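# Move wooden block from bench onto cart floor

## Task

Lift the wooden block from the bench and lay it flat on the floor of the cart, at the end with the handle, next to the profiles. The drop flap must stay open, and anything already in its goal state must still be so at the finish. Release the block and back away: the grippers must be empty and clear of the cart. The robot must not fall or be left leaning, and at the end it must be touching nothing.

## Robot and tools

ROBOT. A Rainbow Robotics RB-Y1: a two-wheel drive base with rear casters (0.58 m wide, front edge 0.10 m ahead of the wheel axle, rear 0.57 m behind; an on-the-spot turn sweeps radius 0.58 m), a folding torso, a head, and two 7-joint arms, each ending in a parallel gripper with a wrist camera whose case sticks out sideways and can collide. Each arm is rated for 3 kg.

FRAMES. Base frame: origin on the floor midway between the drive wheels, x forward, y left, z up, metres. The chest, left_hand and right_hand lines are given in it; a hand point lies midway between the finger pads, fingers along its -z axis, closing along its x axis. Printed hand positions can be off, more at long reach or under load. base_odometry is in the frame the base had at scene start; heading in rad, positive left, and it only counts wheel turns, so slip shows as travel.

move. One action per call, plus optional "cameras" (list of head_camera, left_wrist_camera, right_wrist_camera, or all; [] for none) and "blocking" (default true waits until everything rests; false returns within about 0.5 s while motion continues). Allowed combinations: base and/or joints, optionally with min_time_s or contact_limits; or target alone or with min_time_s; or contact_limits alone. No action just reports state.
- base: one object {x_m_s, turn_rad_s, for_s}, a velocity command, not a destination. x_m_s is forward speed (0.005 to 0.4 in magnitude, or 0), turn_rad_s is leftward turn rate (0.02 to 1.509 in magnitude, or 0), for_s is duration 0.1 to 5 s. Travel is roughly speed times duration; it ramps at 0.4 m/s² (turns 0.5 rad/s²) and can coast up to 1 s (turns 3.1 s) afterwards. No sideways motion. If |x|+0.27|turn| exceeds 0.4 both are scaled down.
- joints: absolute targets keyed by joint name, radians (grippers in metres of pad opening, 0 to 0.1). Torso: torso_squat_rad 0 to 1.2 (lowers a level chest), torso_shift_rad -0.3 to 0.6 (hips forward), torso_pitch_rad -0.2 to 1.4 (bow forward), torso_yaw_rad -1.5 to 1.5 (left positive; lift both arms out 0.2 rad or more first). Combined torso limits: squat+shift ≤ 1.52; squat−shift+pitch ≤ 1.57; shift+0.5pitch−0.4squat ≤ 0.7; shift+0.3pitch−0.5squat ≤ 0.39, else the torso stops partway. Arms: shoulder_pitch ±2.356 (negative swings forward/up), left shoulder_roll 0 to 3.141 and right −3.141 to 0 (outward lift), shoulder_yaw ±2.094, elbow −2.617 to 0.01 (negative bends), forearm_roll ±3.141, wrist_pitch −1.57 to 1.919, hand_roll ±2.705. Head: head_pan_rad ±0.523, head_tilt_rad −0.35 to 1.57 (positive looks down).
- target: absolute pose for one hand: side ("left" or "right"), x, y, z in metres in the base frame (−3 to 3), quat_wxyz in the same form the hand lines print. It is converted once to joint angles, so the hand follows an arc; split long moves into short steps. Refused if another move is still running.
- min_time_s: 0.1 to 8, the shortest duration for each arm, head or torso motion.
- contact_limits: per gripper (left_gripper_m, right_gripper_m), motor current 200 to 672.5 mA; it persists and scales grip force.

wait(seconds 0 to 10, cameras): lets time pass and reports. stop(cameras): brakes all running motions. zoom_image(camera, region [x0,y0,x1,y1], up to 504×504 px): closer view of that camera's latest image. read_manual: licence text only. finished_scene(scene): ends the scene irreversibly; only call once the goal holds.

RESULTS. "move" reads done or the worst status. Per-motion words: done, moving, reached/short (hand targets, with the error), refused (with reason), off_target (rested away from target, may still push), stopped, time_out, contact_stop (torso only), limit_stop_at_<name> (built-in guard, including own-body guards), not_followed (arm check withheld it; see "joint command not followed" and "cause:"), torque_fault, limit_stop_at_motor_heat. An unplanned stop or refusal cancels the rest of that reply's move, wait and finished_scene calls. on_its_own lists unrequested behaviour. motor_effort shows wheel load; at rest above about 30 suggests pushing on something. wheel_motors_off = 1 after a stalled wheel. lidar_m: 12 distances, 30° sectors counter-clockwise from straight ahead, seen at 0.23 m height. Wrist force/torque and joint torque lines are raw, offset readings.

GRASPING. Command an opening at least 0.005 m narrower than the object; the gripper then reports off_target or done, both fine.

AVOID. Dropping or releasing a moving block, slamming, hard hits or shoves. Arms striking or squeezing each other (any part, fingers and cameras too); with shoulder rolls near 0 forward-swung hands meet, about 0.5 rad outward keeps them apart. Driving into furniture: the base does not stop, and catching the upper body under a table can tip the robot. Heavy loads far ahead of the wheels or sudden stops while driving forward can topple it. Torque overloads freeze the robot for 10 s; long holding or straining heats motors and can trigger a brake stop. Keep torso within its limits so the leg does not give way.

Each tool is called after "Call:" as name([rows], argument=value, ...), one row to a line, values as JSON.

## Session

Call:
move(joints={"head_tilt_rad":0.65,"head_pan_rad":0.1}, cameras=["head_camera"])

Call:
move(joints={"head_tilt_rad":0.7,"head_pan_rad":0.52}, cameras=["head_camera"])

Scene clock: 0.80 s.
Joint torques (N m): left_arm=[-1.73 -0.45 0.87 -0.58 -0.16 -0.64 -0.03] | right_arm=[-3.51 -0.56 -0.59 -1.53 0.01 -0.59 -0.09]
External joint torques (N m): left_arm=[-0.35 -0.6 0.86 -0.03 -0.16 -0.22 -0.02] | right_arm=[0.08 0.56 -0.55 0.1 -0.05 0 -0.1]
Motor temperatures (°C): left_arm=[31 28 31 36 35 32 37] | right_arm=[34 30 31 30 36 36 34]
Wrist force (N): left_arm=[0.2 1.8 -7.6] | right_arm=[-3.2 1.0 -4.9]
Wrist torque (N m): left_arm=[-0.33 0.18 0.08] | right_arm=[-0.11 -0.18 -0.11]
Wrist force, peak (N): left_arm=[0.1 1.6 -7.9] | right_arm=[-2.9 0.8 -5.4]
move: done
base_odometry: x=+0.000 y=+0.000 heading=+0.000
lidar_m: 0.74 1.04 1.55 4.57 1.52 1.09 1.02 1.06 1.45 3.61 1.09 0.78
base_status: not commanded
joint_positions: torso_squat_rad=+0.350 torso_shift_rad=+0.000 torso_pitch_rad=+0.000 torso_yaw_rad=+0.000 left_shoulder_pitch_rad=+0.037 left_shoulder_roll_rad=+0.004 left_shoulder_yaw_rad=-0.043 left_elbow_rad=-0.196 left_forearm_roll_rad=-0.014 left_wrist_pitch_rad=+0.002 left_hand_roll_rad=+0.027 left_gripper_m=+0.099 right_shoulder_pitch_rad=-0.040 right_shoulder_roll_rad=-0.021 right_shoulder_yaw_rad=-0.018 right_elbow_rad=-0.235 right_forearm_roll_rad=+0.049 right_wrist_pitch_rad=-0.014 right_hand_roll_rad=+0.035 right_gripper_m=+0.099 head_pan_rad=+0.100 head_tilt_rad=+0.650
joint_status: all done
wheel_motors_off: 0
motor_effort: left_wheel=+0(1) right_wheel=+0(2)
chest: x=-0.2280 y=+0.0001 z=+1.2475 quat_wxyz=(+1.000, +0.000, +0.000, +0.000) (m; base frame)
left_hand: x=-0.1598 y=+0.2200 z=+0.5653 quat_wxyz=(+0.997, +0.000, -0.079, -0.009) (m; base frame)
right_hand: x=-0.0823 y=-0.2360 z=+0.5770 quat_wxyz=(+0.989, -0.016, -0.142, +0.041) (m; base frame)
pictures: head_camera
camera_calibration:
head_camera: T_world_to_cam=[[0.10005, -0.994485, -0.0314461, 0.0653432], [-0.558621, -0.0299906, -0.828881, 1.13636], [0.823366, 0.100496, -0.558541, 0.923246], [0, 0, 0, 1]] pos_world=[-0.131913, 0.0062801, 1.45963]

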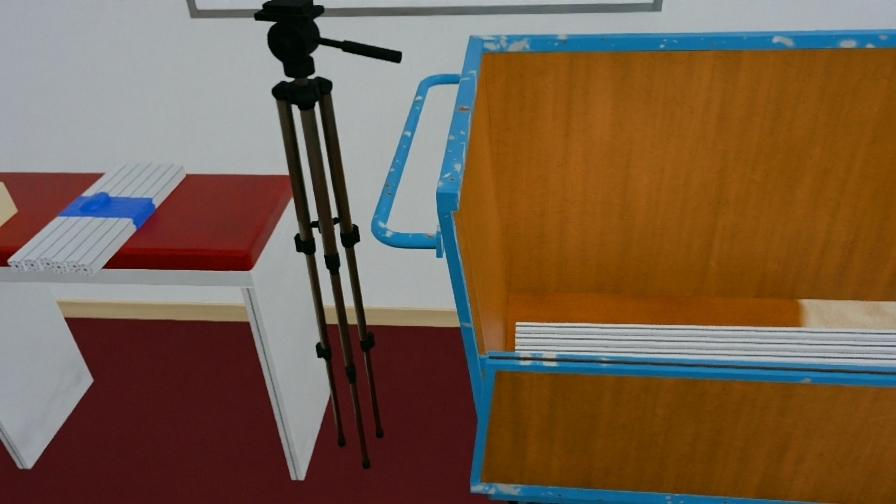

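Scene clock: 1.73 s.
Joint torques (N m): left_arm=[-1.44 -0.81 0.82 -0.47 -0.06 -0.65 -0.05] | right_arm=[-3.42 -0.39 -0.65 -1.47 0.04 -0.64 -0.01]
External joint torques (N m): left_arm=[-0.06 -0.95 0.81 0.09 -0.06 -0.22 -0.04] | right_arm=[0.18 0.73 -0.61 0.16 -0.02 -0.04 -0.03]
Motor temperatures (°C): left_arm=[31 28 31 36 35 32 37] | right_arm=[34 30 31 30 36 36 34]
Wrist force (N): left_arm=[-0.5 1.2 -8.0] | right_arm=[-2.2 1.4 -4.7]
Wrist torque (N m): left_arm=[-0.29 0.07 0.09] | right_arm=[-0.11 -0.06 -0.07]
Wrist force, peak (N): left_arm=[-0.7 1.3 -8.3] | right_arm=[-3.0 1.1 -5.3]
move: done
base_odometry: x=+0.000 y=+0.000 heading=+0.000
lidar_m: 0.74 1.04 1.56 4.56 1.52 1.07 1.02 1.07 1.43 3.60 1.09 0.77
base_status: not commanded
joint_positions: torso_squat_rad=+0.350 torso_shift_rad=+0.000 torso_pitch_rad=+0.000 torso_yaw_rad=+0.000 left_shoulder_pitch_rad=+0.037 left_shoulder_roll_rad=+0.004 left_shoulder_yaw_rad=-0.043 left_elbow_rad=-0.196 left_forearm_roll_rad=-0.014 left_wrist_pitch_rad=+0.002 left_hand_roll_rad=+0.027 left_gripper_m=+0.099 right_shoulder_pitch_rad=-0.040 right_shoulder_roll_rad=-0.021 right_shoulder_yaw_rad=-0.018 right_elbow_rad=-0.235 right_forearm_roll_rad=+0.049 right_wrist_pitch_rad=-0.014 right_hand_roll_rad=+0.035 right_gripper_m=+0.099 head_pan_rad=+0.520 head_tilt_rad=+0.700
joint_status: all done
wheel_motors_off: 0
motor_effort: left_wheel=+0(1) right_wheel=-1(2)
chest: x=-0.2280 y=+0.0001 z=+1.2475 quat_wxyz=(+1.000, +0.000, +0.000, +0.000) (m; base frame)
left_hand: x=-0.1598 y=+0.2200 z=+0.5653 quat_wxyz=(+0.997, +0.000, -0.079, -0.009) (m; base frame)
right_hand: x=-0.0823 y=-0.2360 z=+0.5770 quat_wxyz=(+0.989, -0.016, -0.142, +0.041) (m; base frame)
pictures: head_camera
camera_calibration:
head_camera: T_world_to_cam=[[0.495501, -0.868036, -0.0315014, 0.146866], [-0.53321, -0.275343, -0.799921, 1.09974], [0.685686, 0.413159, -0.599278, 0.953793], [0, 0, 0, 1]] pos_world=[-0.14038, 0.0362237, 1.45592]

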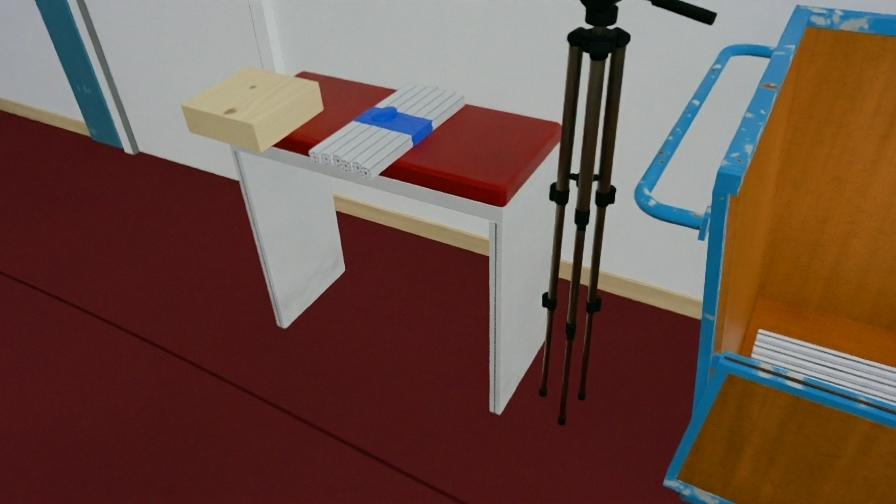

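Call:
move(base={"turn_rad_s":0.88,"for_s":1.785}, joints={"torso_squat_rad":0,"torso_pitch_rad":0.28,"head_pan_rad":0,"head_tilt_rad":0.5,"left_gripper_m":0,"right_gripper_m":0}, cameras=[])

Call:
move(base={"x_m_s":0.4,"for_s":3.03}, joints={"left_shoulder_pitch_rad":-1.197,"left_shoulder_roll_rad":0.211,"left_shoulder_yaw_rad":-0.078,"left_elbow_rad":-0.267,"left_forearm_roll_rad":0.325,"left_wrist_pitch_rad":1.036,"left_hand_roll_rad":-1.446,"right_shoulder_pitch_rad":-1.197,"right_shoulder_roll_rad":-0.211,"right_shoulder_yaw_rad":0.078,"right_elbow_rad":-0.267,"right_forearm_roll_rad":-0.325,"right_wrist_pitch_rad":1.036,"right_hand_roll_rad":1.446}, cameras=[])

Call:
move(base={"turn_rad_s":-0.88,"for_s":1.785}, cameras=["head_camera"])

Scene clock: 9.37 s.
Joint torques (N m): left_arm=[5.54 -0.89 0.88 2.59 -0.11 0.07 0.04] | right_arm=[4.3 -0.43 -0.83 1.63 -0.15 -0.01 -0.02]
External joint torques (N m): left_arm=[-0.7 -1.14 0.85 0.14 -0.11 -0.06 0.03] | right_arm=[0.29 0.54 -0.66 0.39 -0.15 0.06 -0.02]
Motor temperatures (°C): left_arm=[31 28 31 36 35 32 37] | right_arm=[34 30 31 30 36 36 34]
Wrist force (N): left_arm=[0.6 1.5 -7.7] | right_arm=[-0.8 0.7 -5.1]
Wrist torque (N m): left_arm=[-0.34 0.12 0.08] | right_arm=[-0.04 0.01 -0.09]
Wrist force, peak (N): left_arm=[0.8 1.4 -8.5] | right_arm=[-2.9 1.1 -5.5]
move: done
base_odometry: x=+0.000 y=+0.000 heading=+1.583
lidar_m: 4.17 1.47 1.08 1.02 1.04 1.46 3.90 1.09 0.80 0.75 1.06 1.57
base_status: done (sent for 1.8 of 1.8 s)
joint_positions: torso_squat_rad=+0.000 torso_shift_rad=+0.000 torso_pitch_rad=+0.280 torso_yaw_rad=+0.000 left_shoulder_pitch_rad=+0.037 left_shoulder_roll_rad=+0.004 left_shoulder_yaw_rad=-0.043 left_elbow_rad=-0.196 left_forearm_roll_rad=-0.014 left_wrist_pitch_rad=+0.002 left_hand_roll_rad=+0.027 left_gripper_m=+0.000 right_shoulder_pitch_rad=-0.040 right_shoulder_roll_rad=-0.021 right_shoulder_yaw_rad=-0.018 right_elbow_rad=-0.235 right_forearm_roll_rad=+0.049 right_wrist_pitch_rad=-0.014 right_hand_roll_rad=+0.035 right_gripper_m=+0.000 head_pan_rad=+0.000 head_tilt_rad=+0.500
joint_status: all done
wheel_motors_off: 0
motor_effort: left_wheel=+5(33) right_wheel=+19(52)
chest: x=-0.1425 y=+0.0001 z=+1.2779 quat_wxyz=(+0.990, +0.000, +0.140, +0.000) (m; base frame)
left_hand: x=-0.2655 y=+0.2200 z=+0.6034 quat_wxyz=(+0.998, -0.002, +0.061, -0.009) (m; base frame)
right_hand: x=-0.1879 y=-0.2360 z=+0.5933 quat_wxyz=(+0.999, -0.010, -0.003, +0.043) (m; base frame)
pictures: none
No camera images: "cameras" was empty.

Scene clock: 13.77 s.
Joint torques (N m): left_arm=[-19.66 4.78 0.51 -6.62 -0.03 -0.59 0.28] | right_arm=[-21.14 -6.62 0.22 -6.81 0.2 -0.2 -0.35]
External joint torques (N m): left_arm=[2.01 -1.86 -0.27 0.72 -0.08 -0.22 0.28] | right_arm=[0.1 0.11 0.72 0.04 0.01 0.1 -0.35]
Motor temperatures (°C): left_arm=[31 28 31 36 35 32 37] | right_arm=[34 30 31 30 36 36 34]
Wrist force (N): left_arm=[1.3 0.5 -7.8] | right_arm=[-1.2 1.0 -5.2]
Wrist torque (N m): left_arm=[-0.25 0.26 0.07] | right_arm=[-0.07 -0.04 -0.08]
Wrist force, peak (N): left_arm=[1.9 1.4 -9.0] | right_arm=[-2.1 1.7 -5.9]
move: done
base_odometry: x=-0.016 y=+1.213 heading=+1.584
lidar_m: 4.20 1.48 1.09 1.03 1.06 1.47 3.96 1.36 1.15 0.92 1.54 2.12
base_status: done (sent for 3.03 of 3.03 s)
joint_positions: torso_squat_rad=+0.000 torso_shift_rad=+0.000 torso_pitch_rad=+0.280 torso_yaw_rad=+0.000 left_shoulder_pitch_rad=-1.197 left_shoulder_roll_rad=+0.211 left_shoulder_yaw_rad=-0.078 left_elbow_rad=-0.267 left_forearm_roll_rad=+0.325 left_wrist_pitch_rad=+1.036 left_hand_roll_rad=-1.446 left_gripper_m=+0.000 right_shoulder_pitch_rad=-1.197 right_shoulder_roll_rad=-0.211 right_shoulder_yaw_rad=+0.078 right_elbow_rad=-0.267 right_forearm_roll_rad=-0.325 right_wrist_pitch_rad=+1.036 right_hand_roll_rad=+1.446 right_gripper_m=+0.000 head_pan_rad=+0.000 head_tilt_rad=+0.500
joint_status: all done
wheel_motors_off: 0
motor_effort: left_wheel=+13(53) right_wheel=-11(56)
chest: x=-0.1425 y=+0.0001 z=+1.2779 quat_wxyz=(+0.990, +0.000, +0.140, +0.000) (m; base frame)
left_hand: x=+0.3580 y=+0.1898 z=+0.8422 quat_wxyz=(+0.706, +0.037, -0.039, -0.706) (m; base frame)
right_hand: x=+0.3578 y=-0.1896 z=+0.8421 quat_wxyz=(+0.706, -0.037, -0.039, +0.706) (m; base frame)
pictures: none
No camera images: "cameras" was empty.

Scene clock: 17.67 s.
Joint torques (N m): left_arm=[-20.2 4.84 0.44 -6.71 -0.11 -0.67 0.23] | right_arm=[-20.95 -6.6 0.4 -7.04 0.29 -0.18 -0.25]
External joint torques (N m): left_arm=[1.47 -1.8 -0.34 0.63 -0.17 -0.3 0.23] | right_arm=[0.3 0.13 0.9 -0.19 0.1 0.13 -0.25]
Motor temperatures (°C): left_arm=[31 28 31 36 35 32 37] | right_arm=[34 30 31 30 36 36 34]
Wrist force (N): left_arm=[0.5 0.1 -7.2] | right_arm=[-1.2 1.1 -5.3]
Wrist torque (N m): left_arm=[-0.22 0.17 0.08] | right_arm=[-0.09 -0.04 -0.06]
Wrist force, peak (N): left_arm=[0.4 0.3 -8.5] | right_arm=[-1.2 1.6 -5.6]
move: done
base_odometry: x=-0.016 y=+1.213 heading=+0.001
lidar_m: 0.92 1.55 2.05 4.39 1.53 1.09 1.04 1.09 1.45 3.62 1.34 1.11
base_status: done (sent for 1.8 of 1.8 s)
joint_positions: torso_squat_rad=+0.000 torso_shift_rad=+0.000 torso_pitch_rad=+0.280 torso_yaw_rad=+0.000 left_shoulder_pitch_rad=-1.197 left_shoulder_roll_rad=+0.211 left_shoulder_yaw_rad=-0.078 left_elbow_rad=-0.267 left_forearm_roll_rad=+0.325 left_wrist_pitch_rad=+1.036 left_hand_roll_rad=-1.446 left_gripper_m=+0.000 right_shoulder_pitch_rad=-1.197 right_shoulder_roll_rad=-0.211 right_shoulder_yaw_rad=+0.078 right_elbow_rad=-0.267 right_forearm_roll_rad=-0.325 right_wrist_pitch_rad=+1.036 right_hand_roll_rad=+1.446 right_gripper_m=+0.000 head_pan_rad=+0.000 head_tilt_rad=+0.500
joint_status: not commanded
wheel_motors_off: 0
motor_effort: left_wheel=+19(40) right_wheel=-1(42)
chest: x=-0.1425 y=+0.0001 z=+1.2779 quat_wxyz=(+0.990, +0.000, +0.140, +0.000) (m; base frame)
left_hand: x=+0.3579 y=+0.1898 z=+0.8422 quat_wxyz=(+0.706, +0.037, -0.039, -0.706) (m; base frame)
right_hand: x=+0.3578 y=-0.1896 z=+0.8421 quat_wxyz=(+0.706, -0.037, -0.039, +0.706) (m; base frame)
pictures: head_camera
camera_calibration:
head_camera: T_world_to_cam=[[-0.00381391, -0.999504, -0.0312577, 0.0446219], [-0.661511, 0.025963, -0.749486, 1.10521], [0.749926, 0.0178188, -0.661282, 0.962817], [0, 0, 0, 1]] pos_world=[0.00923711, -0.00125112, 1.46643]

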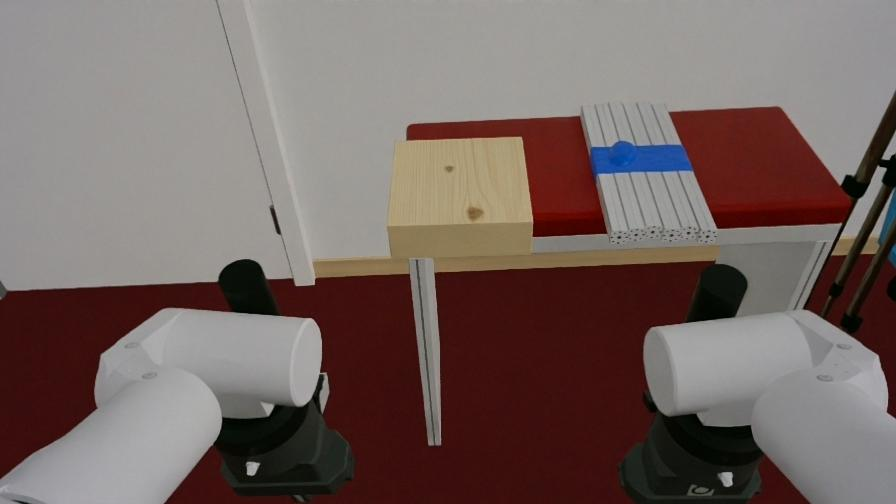

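Call:
move(base={"x_m_s":0.4,"for_s":1.55}, cameras=[])

Call:
move(joints={"torso_squat_rad":0.28,"torso_pitch_rad":0.36}, cameras=["head_camera"])

Scene clock: 23.67 s.
Joint torques (N m): left_arm=[-20.18 5.06 0.47 -6.94 0.02 -0.59 0.24] | right_arm=[-21.82 -6.41 0.45 -7.08 0.11 -0.18 -0.39]
External joint torques (N m): left_arm=[1.49 -1.57 -0.31 0.4 -0.03 -0.23 0.24] | right_arm=[-0.58 0.33 0.95 -0.23 -0.08 0.12 -0.39]
Motor temperatures (°C): left_arm=[31 28 31 36 35 32 37] | right_arm=[34 30 31 30 36 36 34]
Wrist force (N): left_arm=[0.5 0.5 -7.6] | right_arm=[-0.9 1.4 -5.2]
Wrist torque (N m): left_arm=[-0.22 0.17 0.06] | right_arm=[-0.12 -0.02 -0.09]
Wrist force, peak (N): left_arm=[0.5 1.0 -8.4] | right_arm=[-1.3 1.2 -5.7]
move: done
base_odometry: x=+0.611 y=+1.214 heading=+0.001
lidar_m: 0.35 0.29 1.23 3.13 2.46 1.75 1.66 1.74 2.32 1.17 0.69 0.86
base_status: done (sent for 1.57 of 1.57 s)
joint_positions: torso_squat_rad=+0.000 torso_shift_rad=+0.000 torso_pitch_rad=+0.280 torso_yaw_rad=+0.000 left_shoulder_pitch_rad=-1.197 left_shoulder_roll_rad=+0.211 left_shoulder_yaw_rad=-0.078 left_elbow_rad=-0.267 left_forearm_roll_rad=+0.325 left_wrist_pitch_rad=+1.036 left_hand_roll_rad=-1.446 left_gripper_m=+0.000 right_shoulder_pitch_rad=-1.197 right_shoulder_roll_rad=-0.211 right_shoulder_yaw_rad=+0.078 right_elbow_rad=-0.267 right_forearm_roll_rad=-0.325 right_wrist_pitch_rad=+1.036 right_hand_roll_rad=+1.446 right_gripper_m=+0.000 head_pan_rad=+0.000 head_tilt_rad=+0.500
joint_status: not commanded
wheel_motors_off: 0
motor_effort: left_wheel=-5(46) right_wheel=+5(41)
chest: x=-0.1425 y=+0.0001 z=+1.2779 quat_wxyz=(+0.990, +0.000, +0.140, +0.000) (m; base frame)
left_hand: x=+0.3579 y=+0.1898 z=+0.8422 quat_wxyz=(+0.706, +0.037, -0.039, -0.706) (m; base frame)
right_hand: x=+0.3577 y=-0.1896 z=+0.8420 quat_wxyz=(+0.706, -0.037, -0.039, +0.706) (m; base frame)
pictures: none
No camera images: "cameras" was empty.

Scene clock: 25.40 s.
Joint torques (N m): left_arm=[-18.77 4.61 0.49 -6.17 -0.02 -0.46 0.21] | right_arm=[-20.31 -6.32 0.74 -6.55 0.07 -0.07 -0.28]
External joint torques (N m): left_arm=[1.59 -1.51 -0.24 0.67 -0.09 -0.25 0.21] | right_arm=[-0.37 -0.08 1.21 -0.18 -0.1 0.08 -0.28]
Motor temperatures (°C): left_arm=[31 28 31 36 35 32 37] | right_arm=[35 30 31 30 36 36 34]
Wrist force (N): left_arm=[0.2 0.9 -7.2] | right_arm=[-1.1 0.5 -5.3]
Wrist torque (N m): left_arm=[-0.24 0.13 0.08] | right_arm=[-0.09 -0.05 -0.11]
Wrist force, peak (N): left_arm=[0.4 0.8 -8.6] | right_arm=[-1.6 0.5 -5.9]
move: done
base_odometry: x=+0.611 y=+1.214 heading=+0.001
lidar_m: 0.37 0.27 1.23 3.13 2.45 1.75 1.65 1.74 2.32 1.16 0.68 0.85
base_status: not commanded
joint_positions: torso_squat_rad=+0.280 torso_shift_rad=+0.000 torso_pitch_rad=+0.360 torso_yaw_rad=+0.000 left_shoulder_pitch_rad=-1.197 left_shoulder_roll_rad=+0.211 left_shoulder_yaw_rad=-0.078 left_elbow_rad=-0.267 left_forearm_roll_rad=+0.325 left_wrist_pitch_rad=+1.036 left_hand_roll_rad=-1.446 left_gripper_m=+0.000 right_shoulder_pitch_rad=-1.197 right_shoulder_roll_rad=-0.211 right_shoulder_yaw_rad=+0.078 right_elbow_rad=-0.267 right_forearm_roll_rad=-0.325 right_wrist_pitch_rad=+1.036 right_hand_roll_rad=+1.446 right_gripper_m=+0.000 head_pan_rad=+0.000 head_tilt_rad=+0.500
joint_status: all done
wheel_motors_off: 0
motor_effort: left_wheel=-7(8) right_wheel=+6(10)
chest: x=-0.1190 y=+0.0001 z=+1.2428 quat_wxyz=(+0.984, +0.000, +0.179, +0.000) (m; base frame)
left_hand: x=+0.3450 y=+0.1898 z=+0.7685 quat_wxyz=(+0.707, +0.009, -0.011, -0.707) (m; base frame)
right_hand: x=+0.3448 y=-0.1896 z=+0.7684 quat_wxyz=(+0.707, -0.009, -0.010, +0.707) (m; base frame)
pictures: head_camera
camera_calibration:
head_camera: T_world_to_cam=[[-0.00629685, -0.999504, -0.0308531, 0.0428199], [-0.719272, 0.0259616, -0.694243, 1.01901], [0.6947, 0.0178202, -0.719079, 0.987345], [0, 0, 0, 1]] pos_world=[0.0473037, -0.00125112, 1.41874]

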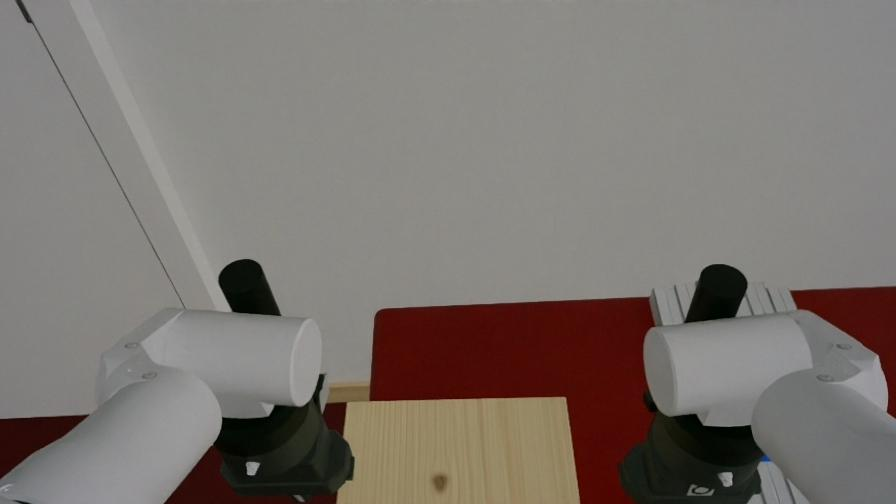

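Call:
move(base={"x_m_s":-0.1,"for_s":0.28}, cameras=[])

Call:
move(joints={"left_shoulder_pitch_rad":-1.219,"left_shoulder_roll_rad":0.126,"left_shoulder_yaw_rad":-0.111,"left_elbow_rad":-0.267,"left_forearm_roll_rad":0.285,"left_wrist_pitch_rad":1.01,"left_hand_roll_rad":-1.338,"right_shoulder_pitch_rad":-1.219,"right_shoulder_roll_rad":-0.126,"right_shoulder_yaw_rad":0.111,"right_elbow_rad":-0.267,"right_forearm_roll_rad":-0.285,"right_wrist_pitch_rad":1.01,"right_hand_roll_rad":1.338}, min_time_s=1.3, cameras=["head_camera"])

Scene clock: 28.40 s.
Joint torques (N m): left_arm=[-19.31 4.23 0.44 -6.35 0.07 -0.48 0.21] | right_arm=[-20.18 -6.14 0.15 -6.76 0.07 -0.14 -0.27]
External joint torques (N m): left_arm=[1.05 -1.89 -0.28 0.49 0 -0.28 0.21] | right_arm=[-0.24 0.1 0.61 -0.4 -0.1 0.01 -0.27]
Motor temperatures (°C): left_arm=[31 28 31 36 35 32 37] | right_arm=[35 30 31 30 36 36 34]
Wrist force (N): left_arm=[1.2 1.0 -7.8] | right_arm=[-0.8 0.2 -5.3]
Wrist torque (N m): left_arm=[-0.31 0.25 0.07] | right_arm=[-0.01 -0.01 -0.09]
Wrist force, peak (N): left_arm=[0.9 1.3 -8.3] | right_arm=[-1.2 0.4 -5.5]
move: done
base_odometry: x=+0.584 y=+1.214 heading=+0.000
lidar_m: 0.36 0.31 1.26 3.26 2.42 1.71 1.63 1.71 2.27 1.17 0.71 0.86
base_status: done (sent for 0.27 of 0.27 s)
joint_positions: torso_squat_rad=+0.280 torso_shift_rad=+0.000 torso_pitch_rad=+0.360 torso_yaw_rad=+0.000 left_shoulder_pitch_rad=-1.197 left_shoulder_roll_rad=+0.211 left_shoulder_yaw_rad=-0.078 left_elbow_rad=-0.267 left_forearm_roll_rad=+0.325 left_wrist_pitch_rad=+1.036 left_hand_roll_rad=-1.446 left_gripper_m=+0.000 right_shoulder_pitch_rad=-1.197 right_shoulder_roll_rad=-0.211 right_shoulder_yaw_rad=+0.078 right_elbow_rad=-0.267 right_forearm_roll_rad=-0.325 right_wrist_pitch_rad=+1.036 right_hand_roll_rad=+1.446 right_gripper_m=+0.000 head_pan_rad=+0.000 head_tilt_rad=+0.500
joint_status: not commanded
wheel_motors_off: 0
motor_effort: left_wheel=+1(26) right_wheel=+4(21)
chest: x=-0.1191 y=+0.0001 z=+1.2428 quat_wxyz=(+0.984, +0.000, +0.179, +0.000) (m; base frame)
left_hand: x=+0.3449 y=+0.1898 z=+0.7686 quat_wxyz=(+0.707, +0.009, -0.011, -0.707) (m; base frame)
right_hand: x=+0.3447 y=-0.1896 z=+0.7685 quat_wxyz=(+0.707, -0.009, -0.010, +0.707) (m; base frame)
pictures: none
No camera images: "cameras" was empty.

Scene clock: 30.00 s.
Joint torques (N m): left_arm=[-30.08 -38.82 6.08 -16.8 12.54 -4.26 0.22] | right_arm=[-33.27 38.7 -4.04 -18.24 -10.29 -4.49 -0.81]
External joint torques (N m): left_arm=[-9.65 -43.57 5.44 -9.86 12.5 -4 0.22] | right_arm=[-13.24 43.61 -3.66 -11.79 -10.48 -4.3 -0.81]
Motor temperatures (°C): left_arm=[31 28 31 36 35 32 37] | right_arm=[35 30 31 31 36 36 34]
Wrist force (N): left_arm=[-71.4 0.9 1.7] | right_arm=[-67.5 9.0 7.3]
Wrist torque (N m): left_arm=[-0.34 -1.79 0.05] | right_arm=[-0.21 -3.01 0.60]
Wrist force, peak (N): left_arm=[-72.3 1.8 1.0] | right_arm=[-69.4 9.4 7.8]
move: done
base_odometry: x=+0.584 y=+1.214 heading=+0.000
lidar_m: 0.36 0.31 1.26 3.26 2.41 1.71 1.63 1.70 2.28 1.17 0.70 0.86
base_status: not commanded
joint_positions: torso_squat_rad=+0.280 torso_shift_rad=+0.000 torso_pitch_rad=+0.359 torso_yaw_rad=+0.000 left_shoulder_pitch_rad=-1.217 left_shoulder_roll_rad=+0.137 left_shoulder_yaw_rad=-0.112 left_elbow_rad=-0.265 left_forearm_roll_rad=+0.282 left_wrist_pitch_rad=+1.011 left_hand_roll_rad=-1.338 left_gripper_m=-0.001 right_shoulder_pitch_rad=-1.216 right_shoulder_roll_rad=-0.137 right_shoulder_yaw_rad=+0.112 right_elbow_rad=-0.264 right_forearm_roll_rad=-0.282 right_wrist_pitch_rad=+1.011 right_hand_roll_rad=+1.338 right_gripper_m=+0.000 head_pan_rad=+0.000 head_tilt_rad=+0.500
joint_status: all done
wheel_motors_off: 0
motor_effort: left_wheel=+0(1) right_wheel=+1(4)
chest: x=-0.1194 y=+0.0001 z=+1.2429 quat_wxyz=(+0.984, +0.000, +0.179, +0.000) (m; base frame)
left_hand: x=+0.3447 y=+0.1482 z=+0.7682 quat_wxyz=(+0.709, +0.020, -0.018, -0.705) (m; base frame)
right_hand: x=+0.3442 y=-0.1481 z=+0.7678 quat_wxyz=(+0.709, -0.019, -0.018, +0.705) (m; base frame)
pictures: head_camera
camera_calibration:
head_camera: T_world_to_cam=[[-0.00613574, -0.999505, -0.0308592, 0.0429201], [-0.71883, 0.0258614, -0.694705, 1.01935], [0.695159, 0.01792, -0.718633, 0.987106], [0, 0, 0, 1]] pos_world=[0.0468041, -0.00115167, 1.41884]

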